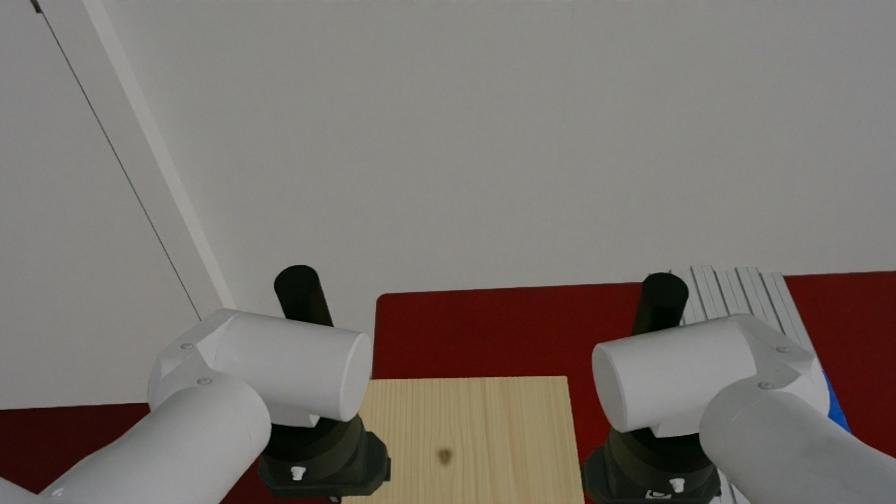

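Call:
move(joints={"torso_squat_rad":0.0,"head_tilt_rad":0.7}, cameras=[])

Call:
move(base={"x_m_s":-0.4,"for_s":1.5}, cameras=[])

Call:
move(base={"turn_rad_s":-0.88,"for_s":1.785}, cameras=[])

Call:
move(base={"x_m_s":0.4,"for_s":3.56}, cameras=[])

Call:
move(base={"turn_rad_s":0.88,"for_s":1.8}, cameras=["head_camera"])

Scene clock: 36.07 s.
Joint torques (N m): left_arm=[-33.24 -35.42 6.07 -18.55 12.24 -3.07 0.23] | right_arm=[-38.44 37.71 -5.01 -21.73 -11.1 -3.94 -0.54]
External joint torques (N m): left_arm=[-12.86 -40.14 5.44 -11.63 12.2 -2.82 0.23] | right_arm=[-18.46 42.6 -4.64 -15.3 -11.3 -3.75 -0.54]
Motor temperatures (°C): left_arm=[31 29 31 36 36 32 37] | right_arm=[35 31 31 31 37 36 34]
Wrist force (N): left_arm=[-64.0 5.0 -17.4] | right_arm=[-65.0 4.0 -18.5]
Wrist torque (N m): left_arm=[-0.26 -1.24 0.08] | right_arm=[-0.24 -1.35 0.25]
Wrist force, peak (N): left_arm=[-71.6 1.9 2.2] | right_arm=[-68.3 9.4 8.0]
move: done
base_odometry: x=+0.584 y=+1.214 heading=+0.000
lidar_m: 0.34 0.31 1.25 3.26 2.40 1.71 1.63 1.69 2.28 1.17 0.69 0.86
base_status: not commanded
joint_positions: torso_squat_rad=+0.000 torso_shift_rad=+0.000 torso_pitch_rad=+0.361 torso_yaw_rad=+0.000 left_shoulder_pitch_rad=-1.216 left_shoulder_roll_rad=+0.136 left_shoulder_yaw_rad=-0.112 left_elbow_rad=-0.264 left_forearm_roll_rad=+0.282 left_wrist_pitch_rad=+1.011 left_hand_roll_rad=-1.338 left_gripper_m=-0.001 right_shoulder_pitch_rad=-1.214 right_shoulder_roll_rad=-0.137 right_shoulder_yaw_rad=+0.112 right_elbow_rad=-0.263 right_forearm_roll_rad=-0.282 right_wrist_pitch_rad=+1.011 right_hand_roll_rad=+1.338 right_gripper_m=+0.000 head_pan_rad=+0.000 head_tilt_rad=+0.700
joint_status: all done
wheel_motors_off: 0
motor_effort: left_wheel=-1(2) right_wheel=+1(3)
chest: x=-0.1185 y=+0.0001 z=+1.2700 quat_wxyz=(+0.984, +0.000, +0.179, +0.000) (m; base frame)
left_hand: x=+0.3441 y=+0.1479 z=+0.7939 quat_wxyz=(+0.709, +0.018, -0.017, -0.705) (m; base frame)
right_hand: x=+0.3433 y=-0.1485 z=+0.7934 quat_wxyz=(+0.709, -0.018, -0.016, +0.705) (m; base frame)
pictures: none
No camera images: "cameras" was empty.

Scene clock: 39.13 s.
Joint torques (N m): left_arm=[-34.1 -34.74 5.98 -18.87 12.29 -3.01 0.29] | right_arm=[-40.17 37.8 -5.05 -22.34 -11.31 -3.79 -0.56]
External joint torques (N m): left_arm=[-13.72 -39.45 5.35 -11.95 12.25 -2.76 0.28] | right_arm=[-20.19 42.68 -4.68 -15.91 -11.5 -3.6 -0.56]
Motor temperatures (°C): left_arm=[32 29 31 36 36 33 37] | right_arm=[36 32 31 32 38 37 34]
Wrist force (N): left_arm=[-64.3 5.6 -18.0] | right_arm=[-64.6 3.2 -18.6]
Wrist torque (N m): left_arm=[-0.37 -1.24 0.11] | right_arm=[-0.15 -1.32 0.26]
Wrist force, peak (N): left_arm=[-65.4 4.9 -18.8] | right_arm=[-65.0 3.7 -19.1]
move: done
base_odometry: x=-0.016 y=+1.213 heading=-0.001
lidar_m: 0.91 1.54 2.04 4.39 1.52 1.08 1.03 1.09 1.47 3.61 1.36 1.12
base_status: done (sent for 1.5 of 1.5 s)
joint_positions: torso_squat_rad=+0.000 torso_shift_rad=+0.000 torso_pitch_rad=+0.361 torso_yaw_rad=+0.000 left_shoulder_pitch_rad=-1.215 left_shoulder_roll_rad=+0.136 left_shoulder_yaw_rad=-0.112 left_elbow_rad=-0.264 left_forearm_roll_rad=+0.282 left_wrist_pitch_rad=+1.011 left_hand_roll_rad=-1.338 left_gripper_m=-0.001 right_shoulder_pitch_rad=-1.214 right_shoulder_roll_rad=-0.136 right_shoulder_yaw_rad=+0.112 right_elbow_rad=-0.263 right_forearm_roll_rad=-0.282 right_wrist_pitch_rad=+1.011 right_hand_roll_rad=+1.338 right_gripper_m=+0.000 head_pan_rad=+0.000 head_tilt_rad=+0.700
joint_status: not commanded
wheel_motors_off: 0
motor_effort: left_wheel=-11(33) right_wheel=+13(49)
chest: x=-0.1186 y=+0.0001 z=+1.2700 quat_wxyz=(+0.984, +0.000, +0.179, +0.000) (m; base frame)
left_hand: x=+0.3439 y=+0.1478 z=+0.7939 quat_wxyz=(+0.709, +0.018, -0.017, -0.705) (m; base frame)
right_hand: x=+0.3431 y=-0.1486 z=+0.7933 quat_wxyz=(+0.709, -0.018, -0.016, +0.705) (m; base frame)
pictures: none
No camera images: "cameras" was empty.

Scene clock: 43.03 s.
Joint torques (N m): left_arm=[-34.16 -35.22 6.04 -18.99 12.28 -3.1 0.31] | right_arm=[-39.72 37.27 -4.8 -22.39 -11.31 -3.83 -0.73]
External joint torques (N m): left_arm=[-13.78 -39.93 5.41 -12.07 12.24 -2.85 0.31] | right_arm=[-19.75 42.16 -4.43 -15.96 -11.5 -3.65 -0.73]
Motor temperatures (°C): left_arm=[32 29 31 37 37 33 37] | right_arm=[36 32 31 32 39 37 34]
Wrist force (N): left_arm=[-65.0 4.6 -17.7] | right_arm=[-64.7 3.6 -18.2]
Wrist torque (N m): left_arm=[-0.27 -1.26 0.11] | right_arm=[-0.22 -1.35 0.23]
Wrist force, peak (N): left_arm=[-65.3 4.6 -18.2] | right_arm=[-65.1 4.7 -19.2]
move: done
base_odometry: x=-0.016 y=+1.213 heading=-1.584
lidar_m: 3.35 1.35 1.12 0.90 1.55 2.04 4.38 1.57 1.09 1.04 1.05 1.40
base_status: done (sent for 1.8 of 1.8 s)
joint_positions: torso_squat_rad=+0.000 torso_shift_rad=+0.000 torso_pitch_rad=+0.361 torso_yaw_rad=+0.000 left_shoulder_pitch_rad=-1.215 left_shoulder_roll_rad=+0.136 left_shoulder_yaw_rad=-0.112 left_elbow_rad=-0.264 left_forearm_roll_rad=+0.282 left_wrist_pitch_rad=+1.011 left_hand_roll_rad=-1.338 left_gripper_m=-0.001 right_shoulder_pitch_rad=-1.214 right_shoulder_roll_rad=-0.136 right_shoulder_yaw_rad=+0.112 right_elbow_rad=-0.263 right_forearm_roll_rad=-0.282 right_wrist_pitch_rad=+1.011 right_hand_roll_rad=+1.338 right_gripper_m=+0.000 head_pan_rad=+0.000 head_tilt_rad=+0.700
joint_status: not commanded
wheel_motors_off: 0
motor_effort: left_wheel=+16(47) right_wheel=+1(46)
chest: x=-0.1186 y=+0.0001 z=+1.2700 quat_wxyz=(+0.984, +0.000, +0.179, +0.000) (m; base frame)
left_hand: x=+0.3440 y=+0.1478 z=+0.7939 quat_wxyz=(+0.709, +0.018, -0.017, -0.705) (m; base frame)
right_hand: x=+0.3431 y=-0.1486 z=+0.7933 quat_wxyz=(+0.709, -0.018, -0.016, +0.705) (m; base frame)
pictures: none
No camera images: "cameras" was empty.

Scene clock: 47.93 s.
Joint torques (N m): left_arm=[-33.84 -35.11 6.06 -18.99 12.24 -2.83 0.18] | right_arm=[-39.98 37.19 -5.01 -22.31 -11.34 -3.87 -0.55]
External joint torques (N m): left_arm=[-13.46 -39.83 5.43 -12.07 12.2 -2.58 0.18] | right_arm=[-20.01 42.07 -4.63 -15.88 -11.53 -3.69 -0.55]
Motor temperatures (°C): left_arm=[32 30 31 37 37 33 37] | right_arm=[36 33 31 33 39 37 34]
Wrist force (N): left_arm=[-64.4 5.1 -18.4] | right_arm=[-64.1 4.4 -18.3]
Wrist torque (N m): left_arm=[-0.36 -1.22 0.08] | right_arm=[-0.25 -1.24 0.28]
Wrist force, peak (N): left_arm=[-65.7 5.8 -17.6] | right_arm=[-65.9 4.0 -18.2]
move: done
base_odometry: x=-0.035 y=-0.213 heading=-1.584
lidar_m: 3.11 1.25 0.86 0.81 0.84 1.78 4.77 1.46 1.02 0.96 0.97 1.30
base_status: done (sent for 3.57 of 3.57 s)
joint_positions: torso_squat_rad=+0.000 torso_shift_rad=+0.000 torso_pitch_rad=+0.361 torso_yaw_rad=+0.000 left_shoulder_pitch_rad=-1.215 left_shoulder_roll_rad=+0.136 left_shoulder_yaw_rad=-0.112 left_elbow_rad=-0.264 left_forearm_roll_rad=+0.282 left_wrist_pitch_rad=+1.011 left_hand_roll_rad=-1.338 left_gripper_m=-0.001 right_shoulder_pitch_rad=-1.214 right_shoulder_roll_rad=-0.136 right_shoulder_yaw_rad=+0.112 right_elbow_rad=-0.263 right_forearm_roll_rad=-0.282 right_wrist_pitch_rad=+1.011 right_hand_roll_rad=+1.338 right_gripper_m=+0.000 head_pan_rad=+0.000 head_tilt_rad=+0.700
joint_status: not commanded
wheel_motors_off: 0
motor_effort: left_wheel=+1(46) right_wheel=+0(38)
chest: x=-0.1185 y=+0.0001 z=+1.2700 quat_wxyz=(+0.984, +0.000, +0.179, +0.000) (m; base frame)
left_hand: x=+0.3440 y=+0.1478 z=+0.7939 quat_wxyz=(+0.709, +0.018, -0.017, -0.705) (m; base frame)
right_hand: x=+0.3431 y=-0.1485 z=+0.7932 quat_wxyz=(+0.709, -0.018, -0.016, +0.705) (m; base frame)
pictures: none
No camera images: "cameras" was empty.

Scene clock: 51.83 s.
Joint torques (N m): left_arm=[-33.8 -35.16 6.03 -19.05 12.27 -2.86 0.29] | right_arm=[-39.92 37.3 -5.05 -22.34 -11.49 -3.78 -0.51]
External joint torques (N m): left_arm=[-13.42 -39.88 5.4 -12.14 12.23 -2.61 0.29] | right_arm=[-19.95 42.18 -4.68 -15.91 -11.68 -3.6 -0.51]
Motor temperatures (°C): left_arm=[32 30 31 37 38 33 37] | right_arm=[37 33 31 33 40 37 34]
Wrist force (N): left_arm=[-64.3 4.6 -18.7] | right_arm=[-65.5 3.8 -18.5]
Wrist torque (N m): left_arm=[-0.31 -1.21 0.11] | right_arm=[-0.19 -1.36 0.23]
Wrist force, peak (N): left_arm=[-65.4 5.0 -18.8] | right_arm=[-66.3 4.2 -19.2]
move: done
base_odometry: x=-0.035 y=-0.213 heading=-0.001
lidar_m: 0.82 0.86 1.78 4.29 1.41 1.00 0.95 1.00 1.33 3.32 1.19 0.87
base_status: done (sent for 1.8 of 1.8 s)
joint_positions: torso_squat_rad=+0.000 torso_shift_rad=+0.000 torso_pitch_rad=+0.361 torso_yaw_rad=+0.000 left_shoulder_pitch_rad=-1.215 left_shoulder_roll_rad=+0.136 left_shoulder_yaw_rad=-0.112 left_elbow_rad=-0.264 left_forearm_roll_rad=+0.282 left_wrist_pitch_rad=+1.011 left_hand_roll_rad=-1.338 left_gripper_m=-0.001 right_shoulder_pitch_rad=-1.214 right_shoulder_roll_rad=-0.136 right_shoulder_yaw_rad=+0.112 right_elbow_rad=-0.263 right_forearm_roll_rad=-0.282 right_wrist_pitch_rad=+1.011 right_hand_roll_rad=+1.338 right_gripper_m=+0.000 head_pan_rad=+0.000 head_tilt_rad=+0.700
joint_status: not commanded
wheel_motors_off: 0
motor_effort: left_wheel=+0(42) right_wheel=+19(40)
chest: x=-0.1185 y=+0.0001 z=+1.2700 quat_wxyz=(+0.984, +0.000, +0.179, +0.000) (m; base frame)
left_hand: x=+0.3440 y=+0.1478 z=+0.7939 quat_wxyz=(+0.709, +0.018, -0.017, -0.705) (m; base frame)
right_hand: x=+0.3431 y=-0.1485 z=+0.7932 quat_wxyz=(+0.709, -0.018, -0.016, +0.705) (m; base frame)
pictures: head_camera
camera_calibration:
head_camera: T_world_to_cam=[[-0.0123271, -0.999504, -0.0289767, 0.0408724], [-0.843314, 0.025963, -0.536793, 0.806565], [0.537279, 0.0178194, -0.843216, 1.182], [0, 0, 0, 1]] pos_world=[0.0456298, -0.00115112, 1.43082]

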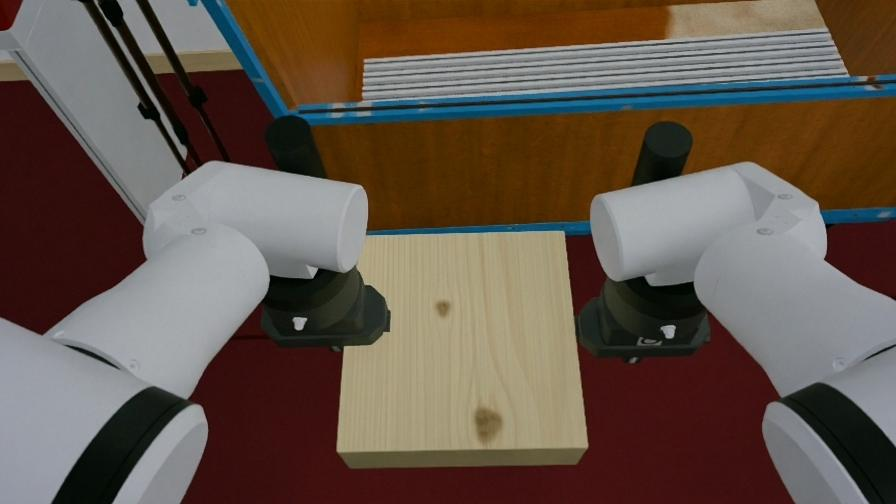

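Call:
move(base={"turn_rad_s":0.08,"for_s":0.5}, cameras=[])

Call:
move(base={"x_m_s":0.3,"for_s":1.93}, joints={"torso_squat_rad":0.05,"torso_shift_rad":0.2,"torso_pitch_rad":0.64,"left_shoulder_pitch_rad":-1.213,"left_shoulder_roll_rad":0.127,"left_shoulder_yaw_rad":-0.158,"left_elbow_rad":-0.265,"left_forearm_roll_rad":0.222,"left_wrist_pitch_rad":0.745,"left_hand_roll_rad":-1.253,"right_shoulder_pitch_rad":-1.213,"right_shoulder_roll_rad":-0.127,"right_shoulder_yaw_rad":0.158,"right_elbow_rad":-0.265,"right_forearm_roll_rad":-0.222,"right_wrist_pitch_rad":0.745,"right_hand_roll_rad":1.253}, min_time_s=2, cameras=[])

Call:
move(joints={"torso_squat_rad":0.75,"torso_shift_rad":0.32,"head_tilt_rad":0.82}, min_time_s=2.4, cameras=["head_camera"])

Scene clock: 57.17 s.
Joint torques (N m): left_arm=[-33.81 -35.29 6.06 -19 12.26 -2.94 0.23] | right_arm=[-39.95 37.14 -5.03 -22.54 -11.29 -3.77 -0.49]
External joint torques (N m): left_arm=[-13.43 -40.01 5.43 -12.09 12.21 -2.69 0.23] | right_arm=[-19.98 42.02 -4.65 -16.11 -11.48 -3.58 -0.49]
Motor temperatures (°C): left_arm=[33 30 31 38 38 33 37] | right_arm=[37 33 31 34 40 37 34]
Wrist force (N): left_arm=[-64.5 3.9 -18.9] | right_arm=[-64.9 4.5 -19.2]
Wrist torque (N m): left_arm=[-0.23 -1.20 0.07] | right_arm=[-0.20 -1.34 0.25]
Wrist force, peak (N): left_arm=[-65.7 4.8 -18.4] | right_arm=[-65.9 3.8 -18.7]
move: done
base_odometry: x=-0.036 y=-0.213 heading=+0.039
lidar_m: 0.82 0.86 1.80 3.68 1.35 0.97 0.95 1.01 1.38 3.86 1.15 0.84
base_status: done (sent for 0.5 of 0.5 s)
joint_positions: torso_squat_rad=+0.000 torso_shift_rad=+0.000 torso_pitch_rad=+0.361 torso_yaw_rad=+0.000 left_shoulder_pitch_rad=-1.215 left_shoulder_roll_rad=+0.136 left_shoulder_yaw_rad=-0.112 left_elbow_rad=-0.264 left_forearm_roll_rad=+0.282 left_wrist_pitch_rad=+1.011 left_hand_roll_rad=-1.338 left_gripper_m=-0.001 right_shoulder_pitch_rad=-1.214 right_shoulder_roll_rad=-0.136 right_shoulder_yaw_rad=+0.112 right_elbow_rad=-0.263 right_forearm_roll_rad=-0.282 right_wrist_pitch_rad=+1.011 right_hand_roll_rad=+1.338 right_gripper_m=+0.000 head_pan_rad=+0.000 head_tilt_rad=+0.700
joint_status: not commanded
wheel_motors_off: 0
motor_effort: left_wheel=-1(18) right_wheel=+19(35)
chest: x=-0.1185 y=+0.0001 z=+1.2700 quat_wxyz=(+0.984, +0.000, +0.179, +0.000) (m; base frame)
left_hand: x=+0.3440 y=+0.1478 z=+0.7939 quat_wxyz=(+0.709, +0.018, -0.017, -0.705) (m; base frame)
right_hand: x=+0.3431 y=-0.1486 z=+0.7932 quat_wxyz=(+0.709, -0.018, -0.016, +0.705) (m; base frame)
pictures: none
No camera images: "cameras" was empty.

Scene clock: 68.93 s.
Joint torques (N m): left_arm=[-11.27 -8.94 0.71 -4.56 1.98 -2.22 0.36] | right_arm=[-20.43 20.21 -1.03 -10.99 -3.71 -2.48 0.34]
External joint torques (N m): left_arm=[4.71 -11.6 0.27 0.92 1.96 -1.97 0.35] | right_arm=[-4.94 23.2 -0.77 -6 -3.89 -2.3 0.34]
External joint torques when the fault began: left_arm=[11.43 -40.36 -1.05 -8.46 5.08 -25.03 4.63]
Motor temperatures (°C): left_arm=[32 30 31 37 37 33 37] | right_arm=[37 33 31 33 39 37 34]
Wrist force (N): left_arm=[-15.0 0.1 18.1] | right_arm=[-35.4 5.0 6.9]
Wrist torque (N m): left_arm=[-0.70 -0.68 0.00] | right_arm=[-0.33 -2.08 -0.17]
Wrist force, peak (N): left_arm=[-98.9 -74.9 195.1] | right_arm=[-82.4 23.3 20.7]
move: torque_fault
TORQUE FAULT: left_wrist_pitch_rad reached its load limit. The robot stopped for 10 seconds, dropped its targets and accepts commands again. The stop added 9.0 s to the call.
base_odometry: x=+0.411 y=-0.196 heading=+0.038
lidar_m: 0.41 0.45 0.92 4.66 1.99 1.45 1.39 1.48 2.02 4.47 0.56 0.42
base_status: torque_fault (sent for 1.77 of 1.93 s)
joint_positions: torso_squat_rad=+0.050 torso_shift_rad=+0.185 torso_pitch_rad=+0.614 torso_yaw_rad=+0.001 left_shoulder_pitch_rad=-1.215 left_shoulder_roll_rad=+0.140 left_shoulder_yaw_rad=-0.153 left_elbow_rad=-0.263 left_forearm_roll_rad=+0.226 left_wrist_pitch_rad=+0.762 left_hand_roll_rad=-1.262 left_gripper_m=+0.000 right_shoulder_pitch_rad=-1.207 right_shoulder_roll_rad=-0.146 right_shoulder_yaw_rad=+0.155 right_elbow_rad=-0.258 right_forearm_roll_rad=-0.224 right_wrist_pitch_rad=+0.754 right_hand_roll_rad=+1.259 right_gripper_m=+0.000 head_pan_rad=+0.000 head_tilt_rad=+0.700
joint_status: torso_pitch_rad contact_stop (moved +0.253 of +0.279); left_wrist_pitch_rad torque_fault (moved -0.248 of -0.266); left_hand_roll_rad torque_fault (moved +0.076 of +0.085); right_shoulder_roll_rad torque_fault (moved -0.010 of +0.009); right_wrist_pitch_rad torque_fault (moved -0.257 of -0.266); right_hand_roll_rad torque_fault (moved -0.079 of -0.085); the others done
wheel_motors_off: 0
on_its_own: torso_pitch_rad is held at +0.616, not at your +0.640, since a contact_stop; left_wrist_pitch_rad is held at +0.762, not at your +0.745, since a torque_fault; left_hand_roll_rad is held at -1.262, not at your -1.253, since a torque_fault; right_wrist_pitch_rad is held at +0.753, not at your +0.745, since a torque_fault; right_hand_roll_rad is held at +1.259, not at your +1.253, since a torque_fault
motor_effort: left_wheel=-6(69) right_wheel=+8(66)
chest: x=+0.0791 y=-0.0001 z=+1.2205 quat_wxyz=(+0.953, +0.000, +0.302, +0.000) (m; base frame)
left_hand: x=+0.4649 y=+0.1493 z=+0.6387 quat_wxyz=(+0.712, +0.021, -0.015, -0.702) (m; base frame)
right_hand: x=+0.4622 y=-0.1551 z=+0.6355 quat_wxyz=(+0.713, -0.023, -0.013, +0.700) (m; base frame)
pictures: none
No camera images: "cameras" was empty.

not run: a stop that you did not command came earlier in this reply.

Call:
move(joints={"head_tilt_rad":0.8})

Scene clock: 70.43 s.
Joint torques (N m): left_arm=[-10.88 -9.17 0.62 -4.62 2 -2.26 0.25] | right_arm=[-20.14 20.25 -1.17 -11.17 -3.63 -2.45 0.31]
External joint torques (N m): left_arm=[5.1 -11.82 0.18 0.86 1.98 -2.02 0.25] | right_arm=[-4.65 23.25 -0.91 -6.18 -3.81 -2.26 0.32]
Motor temperatures (°C): left_arm=[32 30 31 37 37 33 37] | right_arm=[37 33 31 33 39 37 34]
Wrist force (N): left_arm=[-15.3 -0.7 18.0] | right_arm=[-34.7 5.2 7.0]
Wrist torque (N m): left_arm=[-0.62 -0.71 -0.01] | right_arm=[-0.35 -2.00 -0.14]
Wrist force, peak (N): left_arm=[-16.1 -0.4 18.2] | right_arm=[-35.6 5.0 7.1]
move: done
base_odometry: x=+0.411 y=-0.196 heading=+0.038
lidar_m: 0.42 0.45 0.92 4.65 1.98 1.45 1.39 1.47 2.01 4.46 0.58 0.43
base_status: not commanded
joint_positions: torso_squat_rad=+0.050 torso_shift_rad=+0.185 torso_pitch_rad=+0.614 torso_yaw_rad=+0.001 left_shoulder_pitch_rad=-1.215 left_shoulder_roll_rad=+0.140 left_shoulder_yaw_rad=-0.153 left_elbow_rad=-0.263 left_forearm_roll_rad=+0.226 left_wrist_pitch_rad=+0.762 left_hand_roll_rad=-1.262 left_gripper_m=+0.000 right_shoulder_pitch_rad=-1.207 right_shoulder_roll_rad=-0.146 right_shoulder_yaw_rad=+0.155 right_elbow_rad=-0.258 right_forearm_roll_rad=-0.224 right_wrist_pitch_rad=+0.754 right_hand_roll_rad=+1.259 right_gripper_m=+0.000 head_pan_rad=+0.000 head_tilt_rad=+0.800
joint_status: all done
wheel_motors_off: 0
on_its_own: torso_pitch_rad is held at +0.616, not at your +0.640, since a contact_stop; left_wrist_pitch_rad is held at +0.762, not at your +0.745, since a torque_fault; left_hand_roll_rad is held at -1.262, not at your -1.253, since a torque_fault; right_wrist_pitch_rad is held at +0.753, not at your +0.745, since a torque_fault; right_hand_roll_rad is held at +1.259, not at your +1.253, since a torque_fault
motor_effort: left_wheel=-6(6) right_wheel=+7(9)
chest: x=+0.0791 y=-0.0001 z=+1.2205 quat_wxyz=(+0.953, +0.000, +0.302, +0.000) (m; base frame)
left_hand: x=+0.4649 y=+0.1493 z=+0.6387 quat_wxyz=(+0.712, +0.021, -0.015, -0.702) (m; base frame)
right_hand: x=+0.4622 y=-0.1551 z=+0.6355 quat_wxyz=(+0.713, -0.023, -0.013, +0.700) (m; base frame)
pictures: head_camera, left_wrist_camera, right_wrist_camera
camera_calibration:
head_camera: T_world_to_cam=[[-0.0210431, -0.999499, -0.0236254, 0.035811], [-0.976991, 0.0255743, -0.211743, 0.549498], [0.212241, 0.0186261, -0.97704, 1.2399], [0, 0, 0, 1]] pos_world=[0.27445, -0.00135431, 1.32863]
left_wrist_camera: T_world_to_cam=[[0.0418104, -0.999016, -0.0147736, 0.138557], [-0.909695, -0.0441784, 0.41292, 0.19482], [-0.413166, -0.00382488, -0.910648, 0.846748], [0, 0, 0, 1]] pos_world=[0.521281, 0.150266, 0.692691]
right_wrist_camera: T_world_to_cam=[[0.0112487, -0.999882, -0.0104457, -0.154876], [-0.886327, -0.0148063, 0.462824, 0.14033], [-0.462924, 0.00405216, -0.886389, 0.850189], [0, 0, 0, 1]] pos_world=[0.519693, -0.156225, 0.687032]

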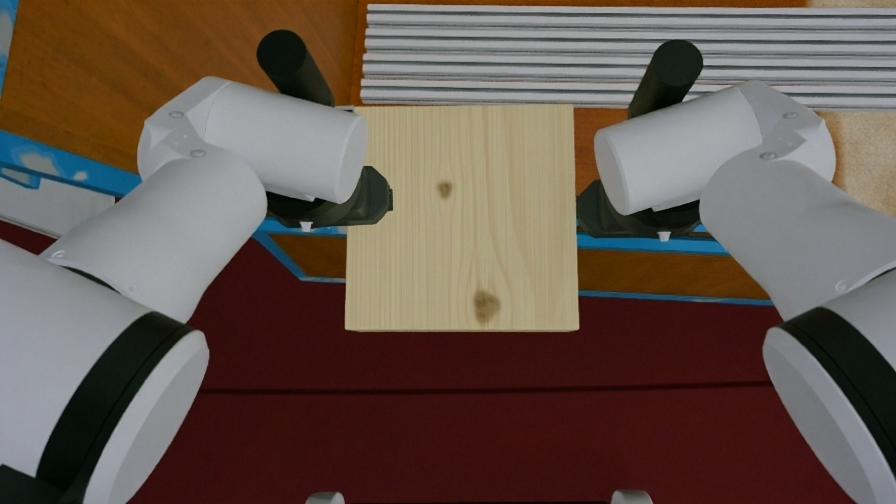

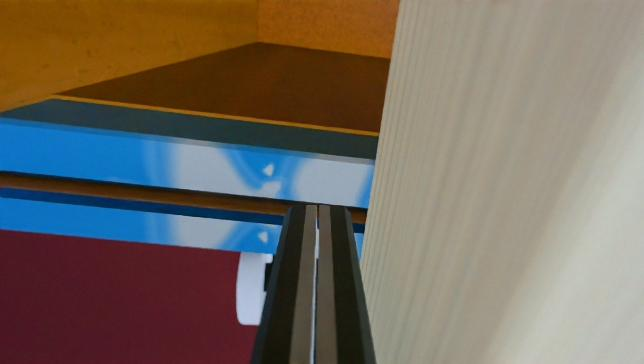

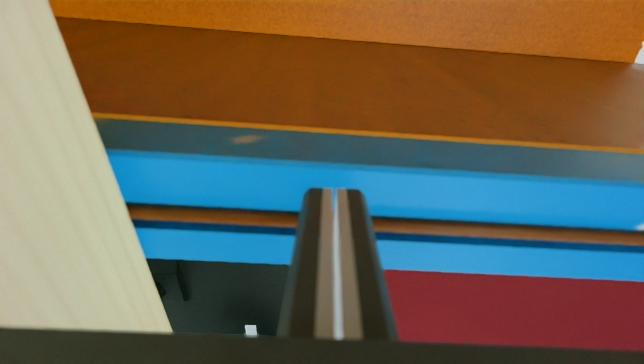

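Call:
move(joints={"left_shoulder_roll_rad":0.113,"right_shoulder_roll_rad":-0.119}, min_time_s=0.7, cameras=[])

Call:
move(joints={"torso_squat_rad":0.02,"torso_pitch_rad":0.45,"torso_shift_rad":0.18}, min_time_s=1, cameras=["head_camera"])

Scene clock: 83.67 s.
Joint torques (N m): left_arm=[-12.29 -15.92 1.27 -6.39 3.55 -2.74 0.08] | right_arm=[-19.6 30.89 -0.99 -11.04 -5.07 -2.1 0.4]
External joint torques (N m): left_arm=[3.66 -18.43 0.84 -0.91 3.53 -2.51 0.08] | right_arm=[-4.16 33.89 -0.75 -6.1 -5.25 -1.93 0.4]
External joint torques when the fault began: right_arm=[-8.58 72.41 -0.68 -13.8 -11.21 -3.93 0.67]
Motor temperatures (°C): left_arm=[32 29 31 37 36 33 37] | right_arm=[36 33 31 33 38 37 34]
Wrist force (N): left_arm=[-28.1 -2.4 26.3] | right_arm=[-45.5 -0.6 9.8]
Wrist torque (N m): left_arm=[-0.39 -1.15 -0.12] | right_arm=[-0.18 -2.60 -0.56]
Wrist force, peak (N): left_arm=[-89.4 8.3 38.3] | right_arm=[-100.0 -4.1 19.5]
move: torque_fault
TORQUE FAULT: right_shoulder_roll_rad reached its load limit. The robot stopped for 10 seconds, dropped its targets and accepts commands again. The stop added 9.1 s to the call.
base_odometry: x=+0.411 y=-0.196 heading=+0.038
lidar_m: 0.41 0.46 0.92 4.67 1.98 1.45 1.39 1.46 2.02 4.46 0.57 0.43
base_status: not commanded
joint_positions: torso_squat_rad=+0.050 torso_shift_rad=+0.185 torso_pitch_rad=+0.614 torso_yaw_rad=+0.001 left_shoulder_pitch_rad=-1.215 left_shoulder_roll_rad=+0.133 left_shoulder_yaw_rad=-0.153 left_elbow_rad=-0.261 left_forearm_roll_rad=+0.223 left_wrist_pitch_rad=+0.763 left_hand_roll_rad=-1.262 left_gripper_m=+0.000 right_shoulder_pitch_rad=-1.205 right_shoulder_roll_rad=-0.146 right_shoulder_yaw_rad=+0.155 right_elbow_rad=-0.255 right_forearm_roll_rad=-0.221 right_wrist_pitch_rad=+0.755 right_hand_roll_rad=+1.259 right_gripper_m=+0.000 head_pan_rad=+0.000 head_tilt_rad=+0.800
joint_status: left_shoulder_roll_rad torque_fault (moved -0.006 of -0.027); right_shoulder_roll_rad torque_fault (moved +0.000 of +0.027)
wheel_motors_off: 0
on_its_own: torso_pitch_rad is held at +0.616, not at your +0.640, since a contact_stop; left_shoulder_roll_rad is held at +0.129, not at your +0.113, since a torque_fault; left_wrist_pitch_rad is held at +0.763, not at your +0.745, since a torque_fault; left_hand_roll_rad is held at -1.262, not at your -1.253, since a torque_fault; right_shoulder_roll_rad is held at -0.137, not at your -0.119, since a torque_fault; right_elbow_rad is held at -0.257, not at your -0.265, since a torque_fault; right_wrist_pitch_rad is held at +0.754, not at your +0.745, since a torque_fault; right_hand_roll_rad is held at +1.259, not at your +1.253, since a torque_fault
motor_effort: left_wheel=-4(19) right_wheel=+5(9)
chest: x=+0.0789 y=-0.0001 z=+1.2206 quat_wxyz=(+0.953, +0.000, +0.302, +0.000) (m; base frame)
left_hand: x=+0.4627 y=+0.1459 z=+0.6384 quat_wxyz=(+0.710, +0.019, -0.015, -0.704) (m; base frame)
right_hand: x=+0.4599 y=-0.1564 z=+0.6348 quat_wxyz=(+0.713, -0.023, -0.010, +0.701) (m; base frame)
pictures: none
No camera images: "cameras" was empty.

not run: a stop that you did not command came earlier in this reply.

Call:
move(joints={"torso_squat_rad":0.02,"torso_pitch_rad":0.45,"torso_shift_rad":0.2}, min_time_s=1.2, cameras=["head_camera"])

Scene clock: 86.10 s.
Joint torques (N m): left_arm=[-27.31 -15.78 1.81 -14.01 4.35 -2.88 0.09] | right_arm=[-29.19 18.91 -1.25 -15.18 -4.46 -2.63 0.47]
External joint torques (N m): left_arm=[-8.19 -19.76 1.24 -7.4 4.38 -2.35 0.09] | right_arm=[-10.56 23.23 -0.91 -9.11 -4.71 -2.16 0.48]
Motor temperatures (°C): left_arm=[32 29 31 37 36 33 37] | right_arm=[36 33 31 33 38 37 34]
Wrist force (N): left_arm=[-30.7 -2.4 -17.4] | right_arm=[-31.0 2.9 -18.2]
Wrist torque (N m): left_arm=[0.04 -0.65 -0.16] | right_arm=[-0.02 -0.35 -0.27]
Wrist force, peak (N): left_arm=[-28.5 -1.9 27.4] | right_arm=[-46.5 -0.6 10.1]
move: done
base_odometry: x=+0.411 y=-0.196 heading=+0.038
lidar_m: 0.41 0.46 0.90 4.68 1.99 1.46 1.40 1.48 2.03 4.46 0.58 0.42
base_status: not commanded
joint_positions: torso_squat_rad=+0.020 torso_shift_rad=+0.200 torso_pitch_rad=+0.451 torso_yaw_rad=+0.001 left_shoulder_pitch_rad=-1.212 left_shoulder_roll_rad=+0.134 left_shoulder_yaw_rad=-0.154 left_elbow_rad=-0.259 left_forearm_roll_rad=+0.223 left_wrist_pitch_rad=+0.763 left_hand_roll_rad=-1.262 left_gripper_m=+0.000 right_shoulder_pitch_rad=-1.204 right_shoulder_roll_rad=-0.143 right_shoulder_yaw_rad=+0.155 right_elbow_rad=-0.255 right_forearm_roll_rad=-0.221 right_wrist_pitch_rad=+0.755 right_hand_roll_rad=+1.259 right_gripper_m=+0.000 head_pan_rad=+0.000 head_tilt_rad=+0.800
joint_status: all done
wheel_motors_off: 0
on_its_own: left_shoulder_roll_rad is held at +0.129, not at your +0.113, since a torque_fault; left_wrist_pitch_rad is held at +0.763, not at your +0.745, since a torque_fault; left_hand_roll_rad is held at -1.262, not at your -1.253, since a torque_fault; right_shoulder_roll_rad is held at -0.137, not at your -0.119, since a torque_fault; right_elbow_rad is held at -0.257, not at your -0.265, since a torque_fault; right_wrist_pitch_rad is held at +0.754, not at your +0.745, since a torque_fault; right_hand_roll_rad is held at +1.259, not at your +1.253, since a torque_fault
motor_effort: left_wheel=-1(4) right_wheel=+1(7)
chest: x=+0.0461 y=+0.0001 z=+1.2449 quat_wxyz=(+0.975, +0.000, +0.224, +0.000) (m; base frame)
left_hand: x=+0.5172 y=+0.1473 z=+0.7310 quat_wxyz=(+0.707, +0.075, -0.071, -0.699) (m; base frame)
right_hand: x=+0.5155 y=-0.1550 z=+0.7275 quat_wxyz=(+0.710, -0.078, -0.067, +0.697) (m; base frame)
pictures: head_camera
camera_calibration:
head_camera: T_world_to_cam=[[-0.0167312, -0.999505, -0.0266602, 0.0394285], [-0.929555, 0.0253711, -0.367809, 0.714545], [0.368304, 0.0186282, -0.929519, 1.20436], [0, 0, 0, 1]] pos_world=[0.221299, -0.00115492, 1.38334]

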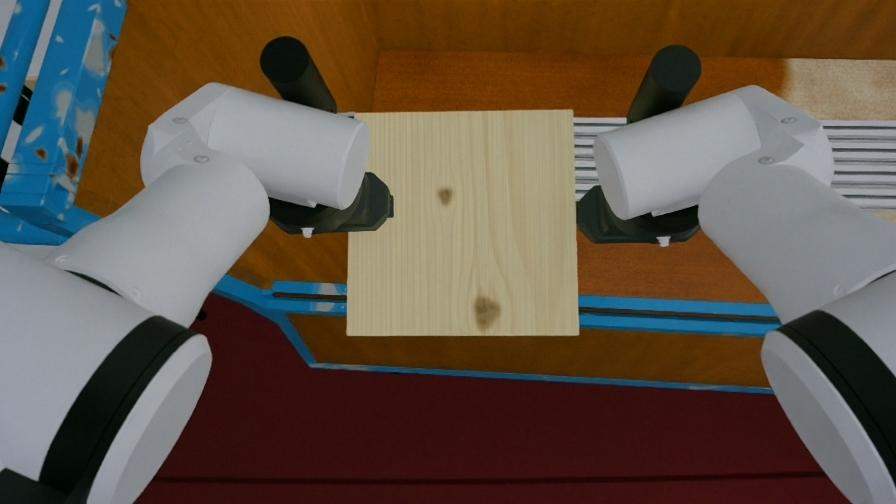

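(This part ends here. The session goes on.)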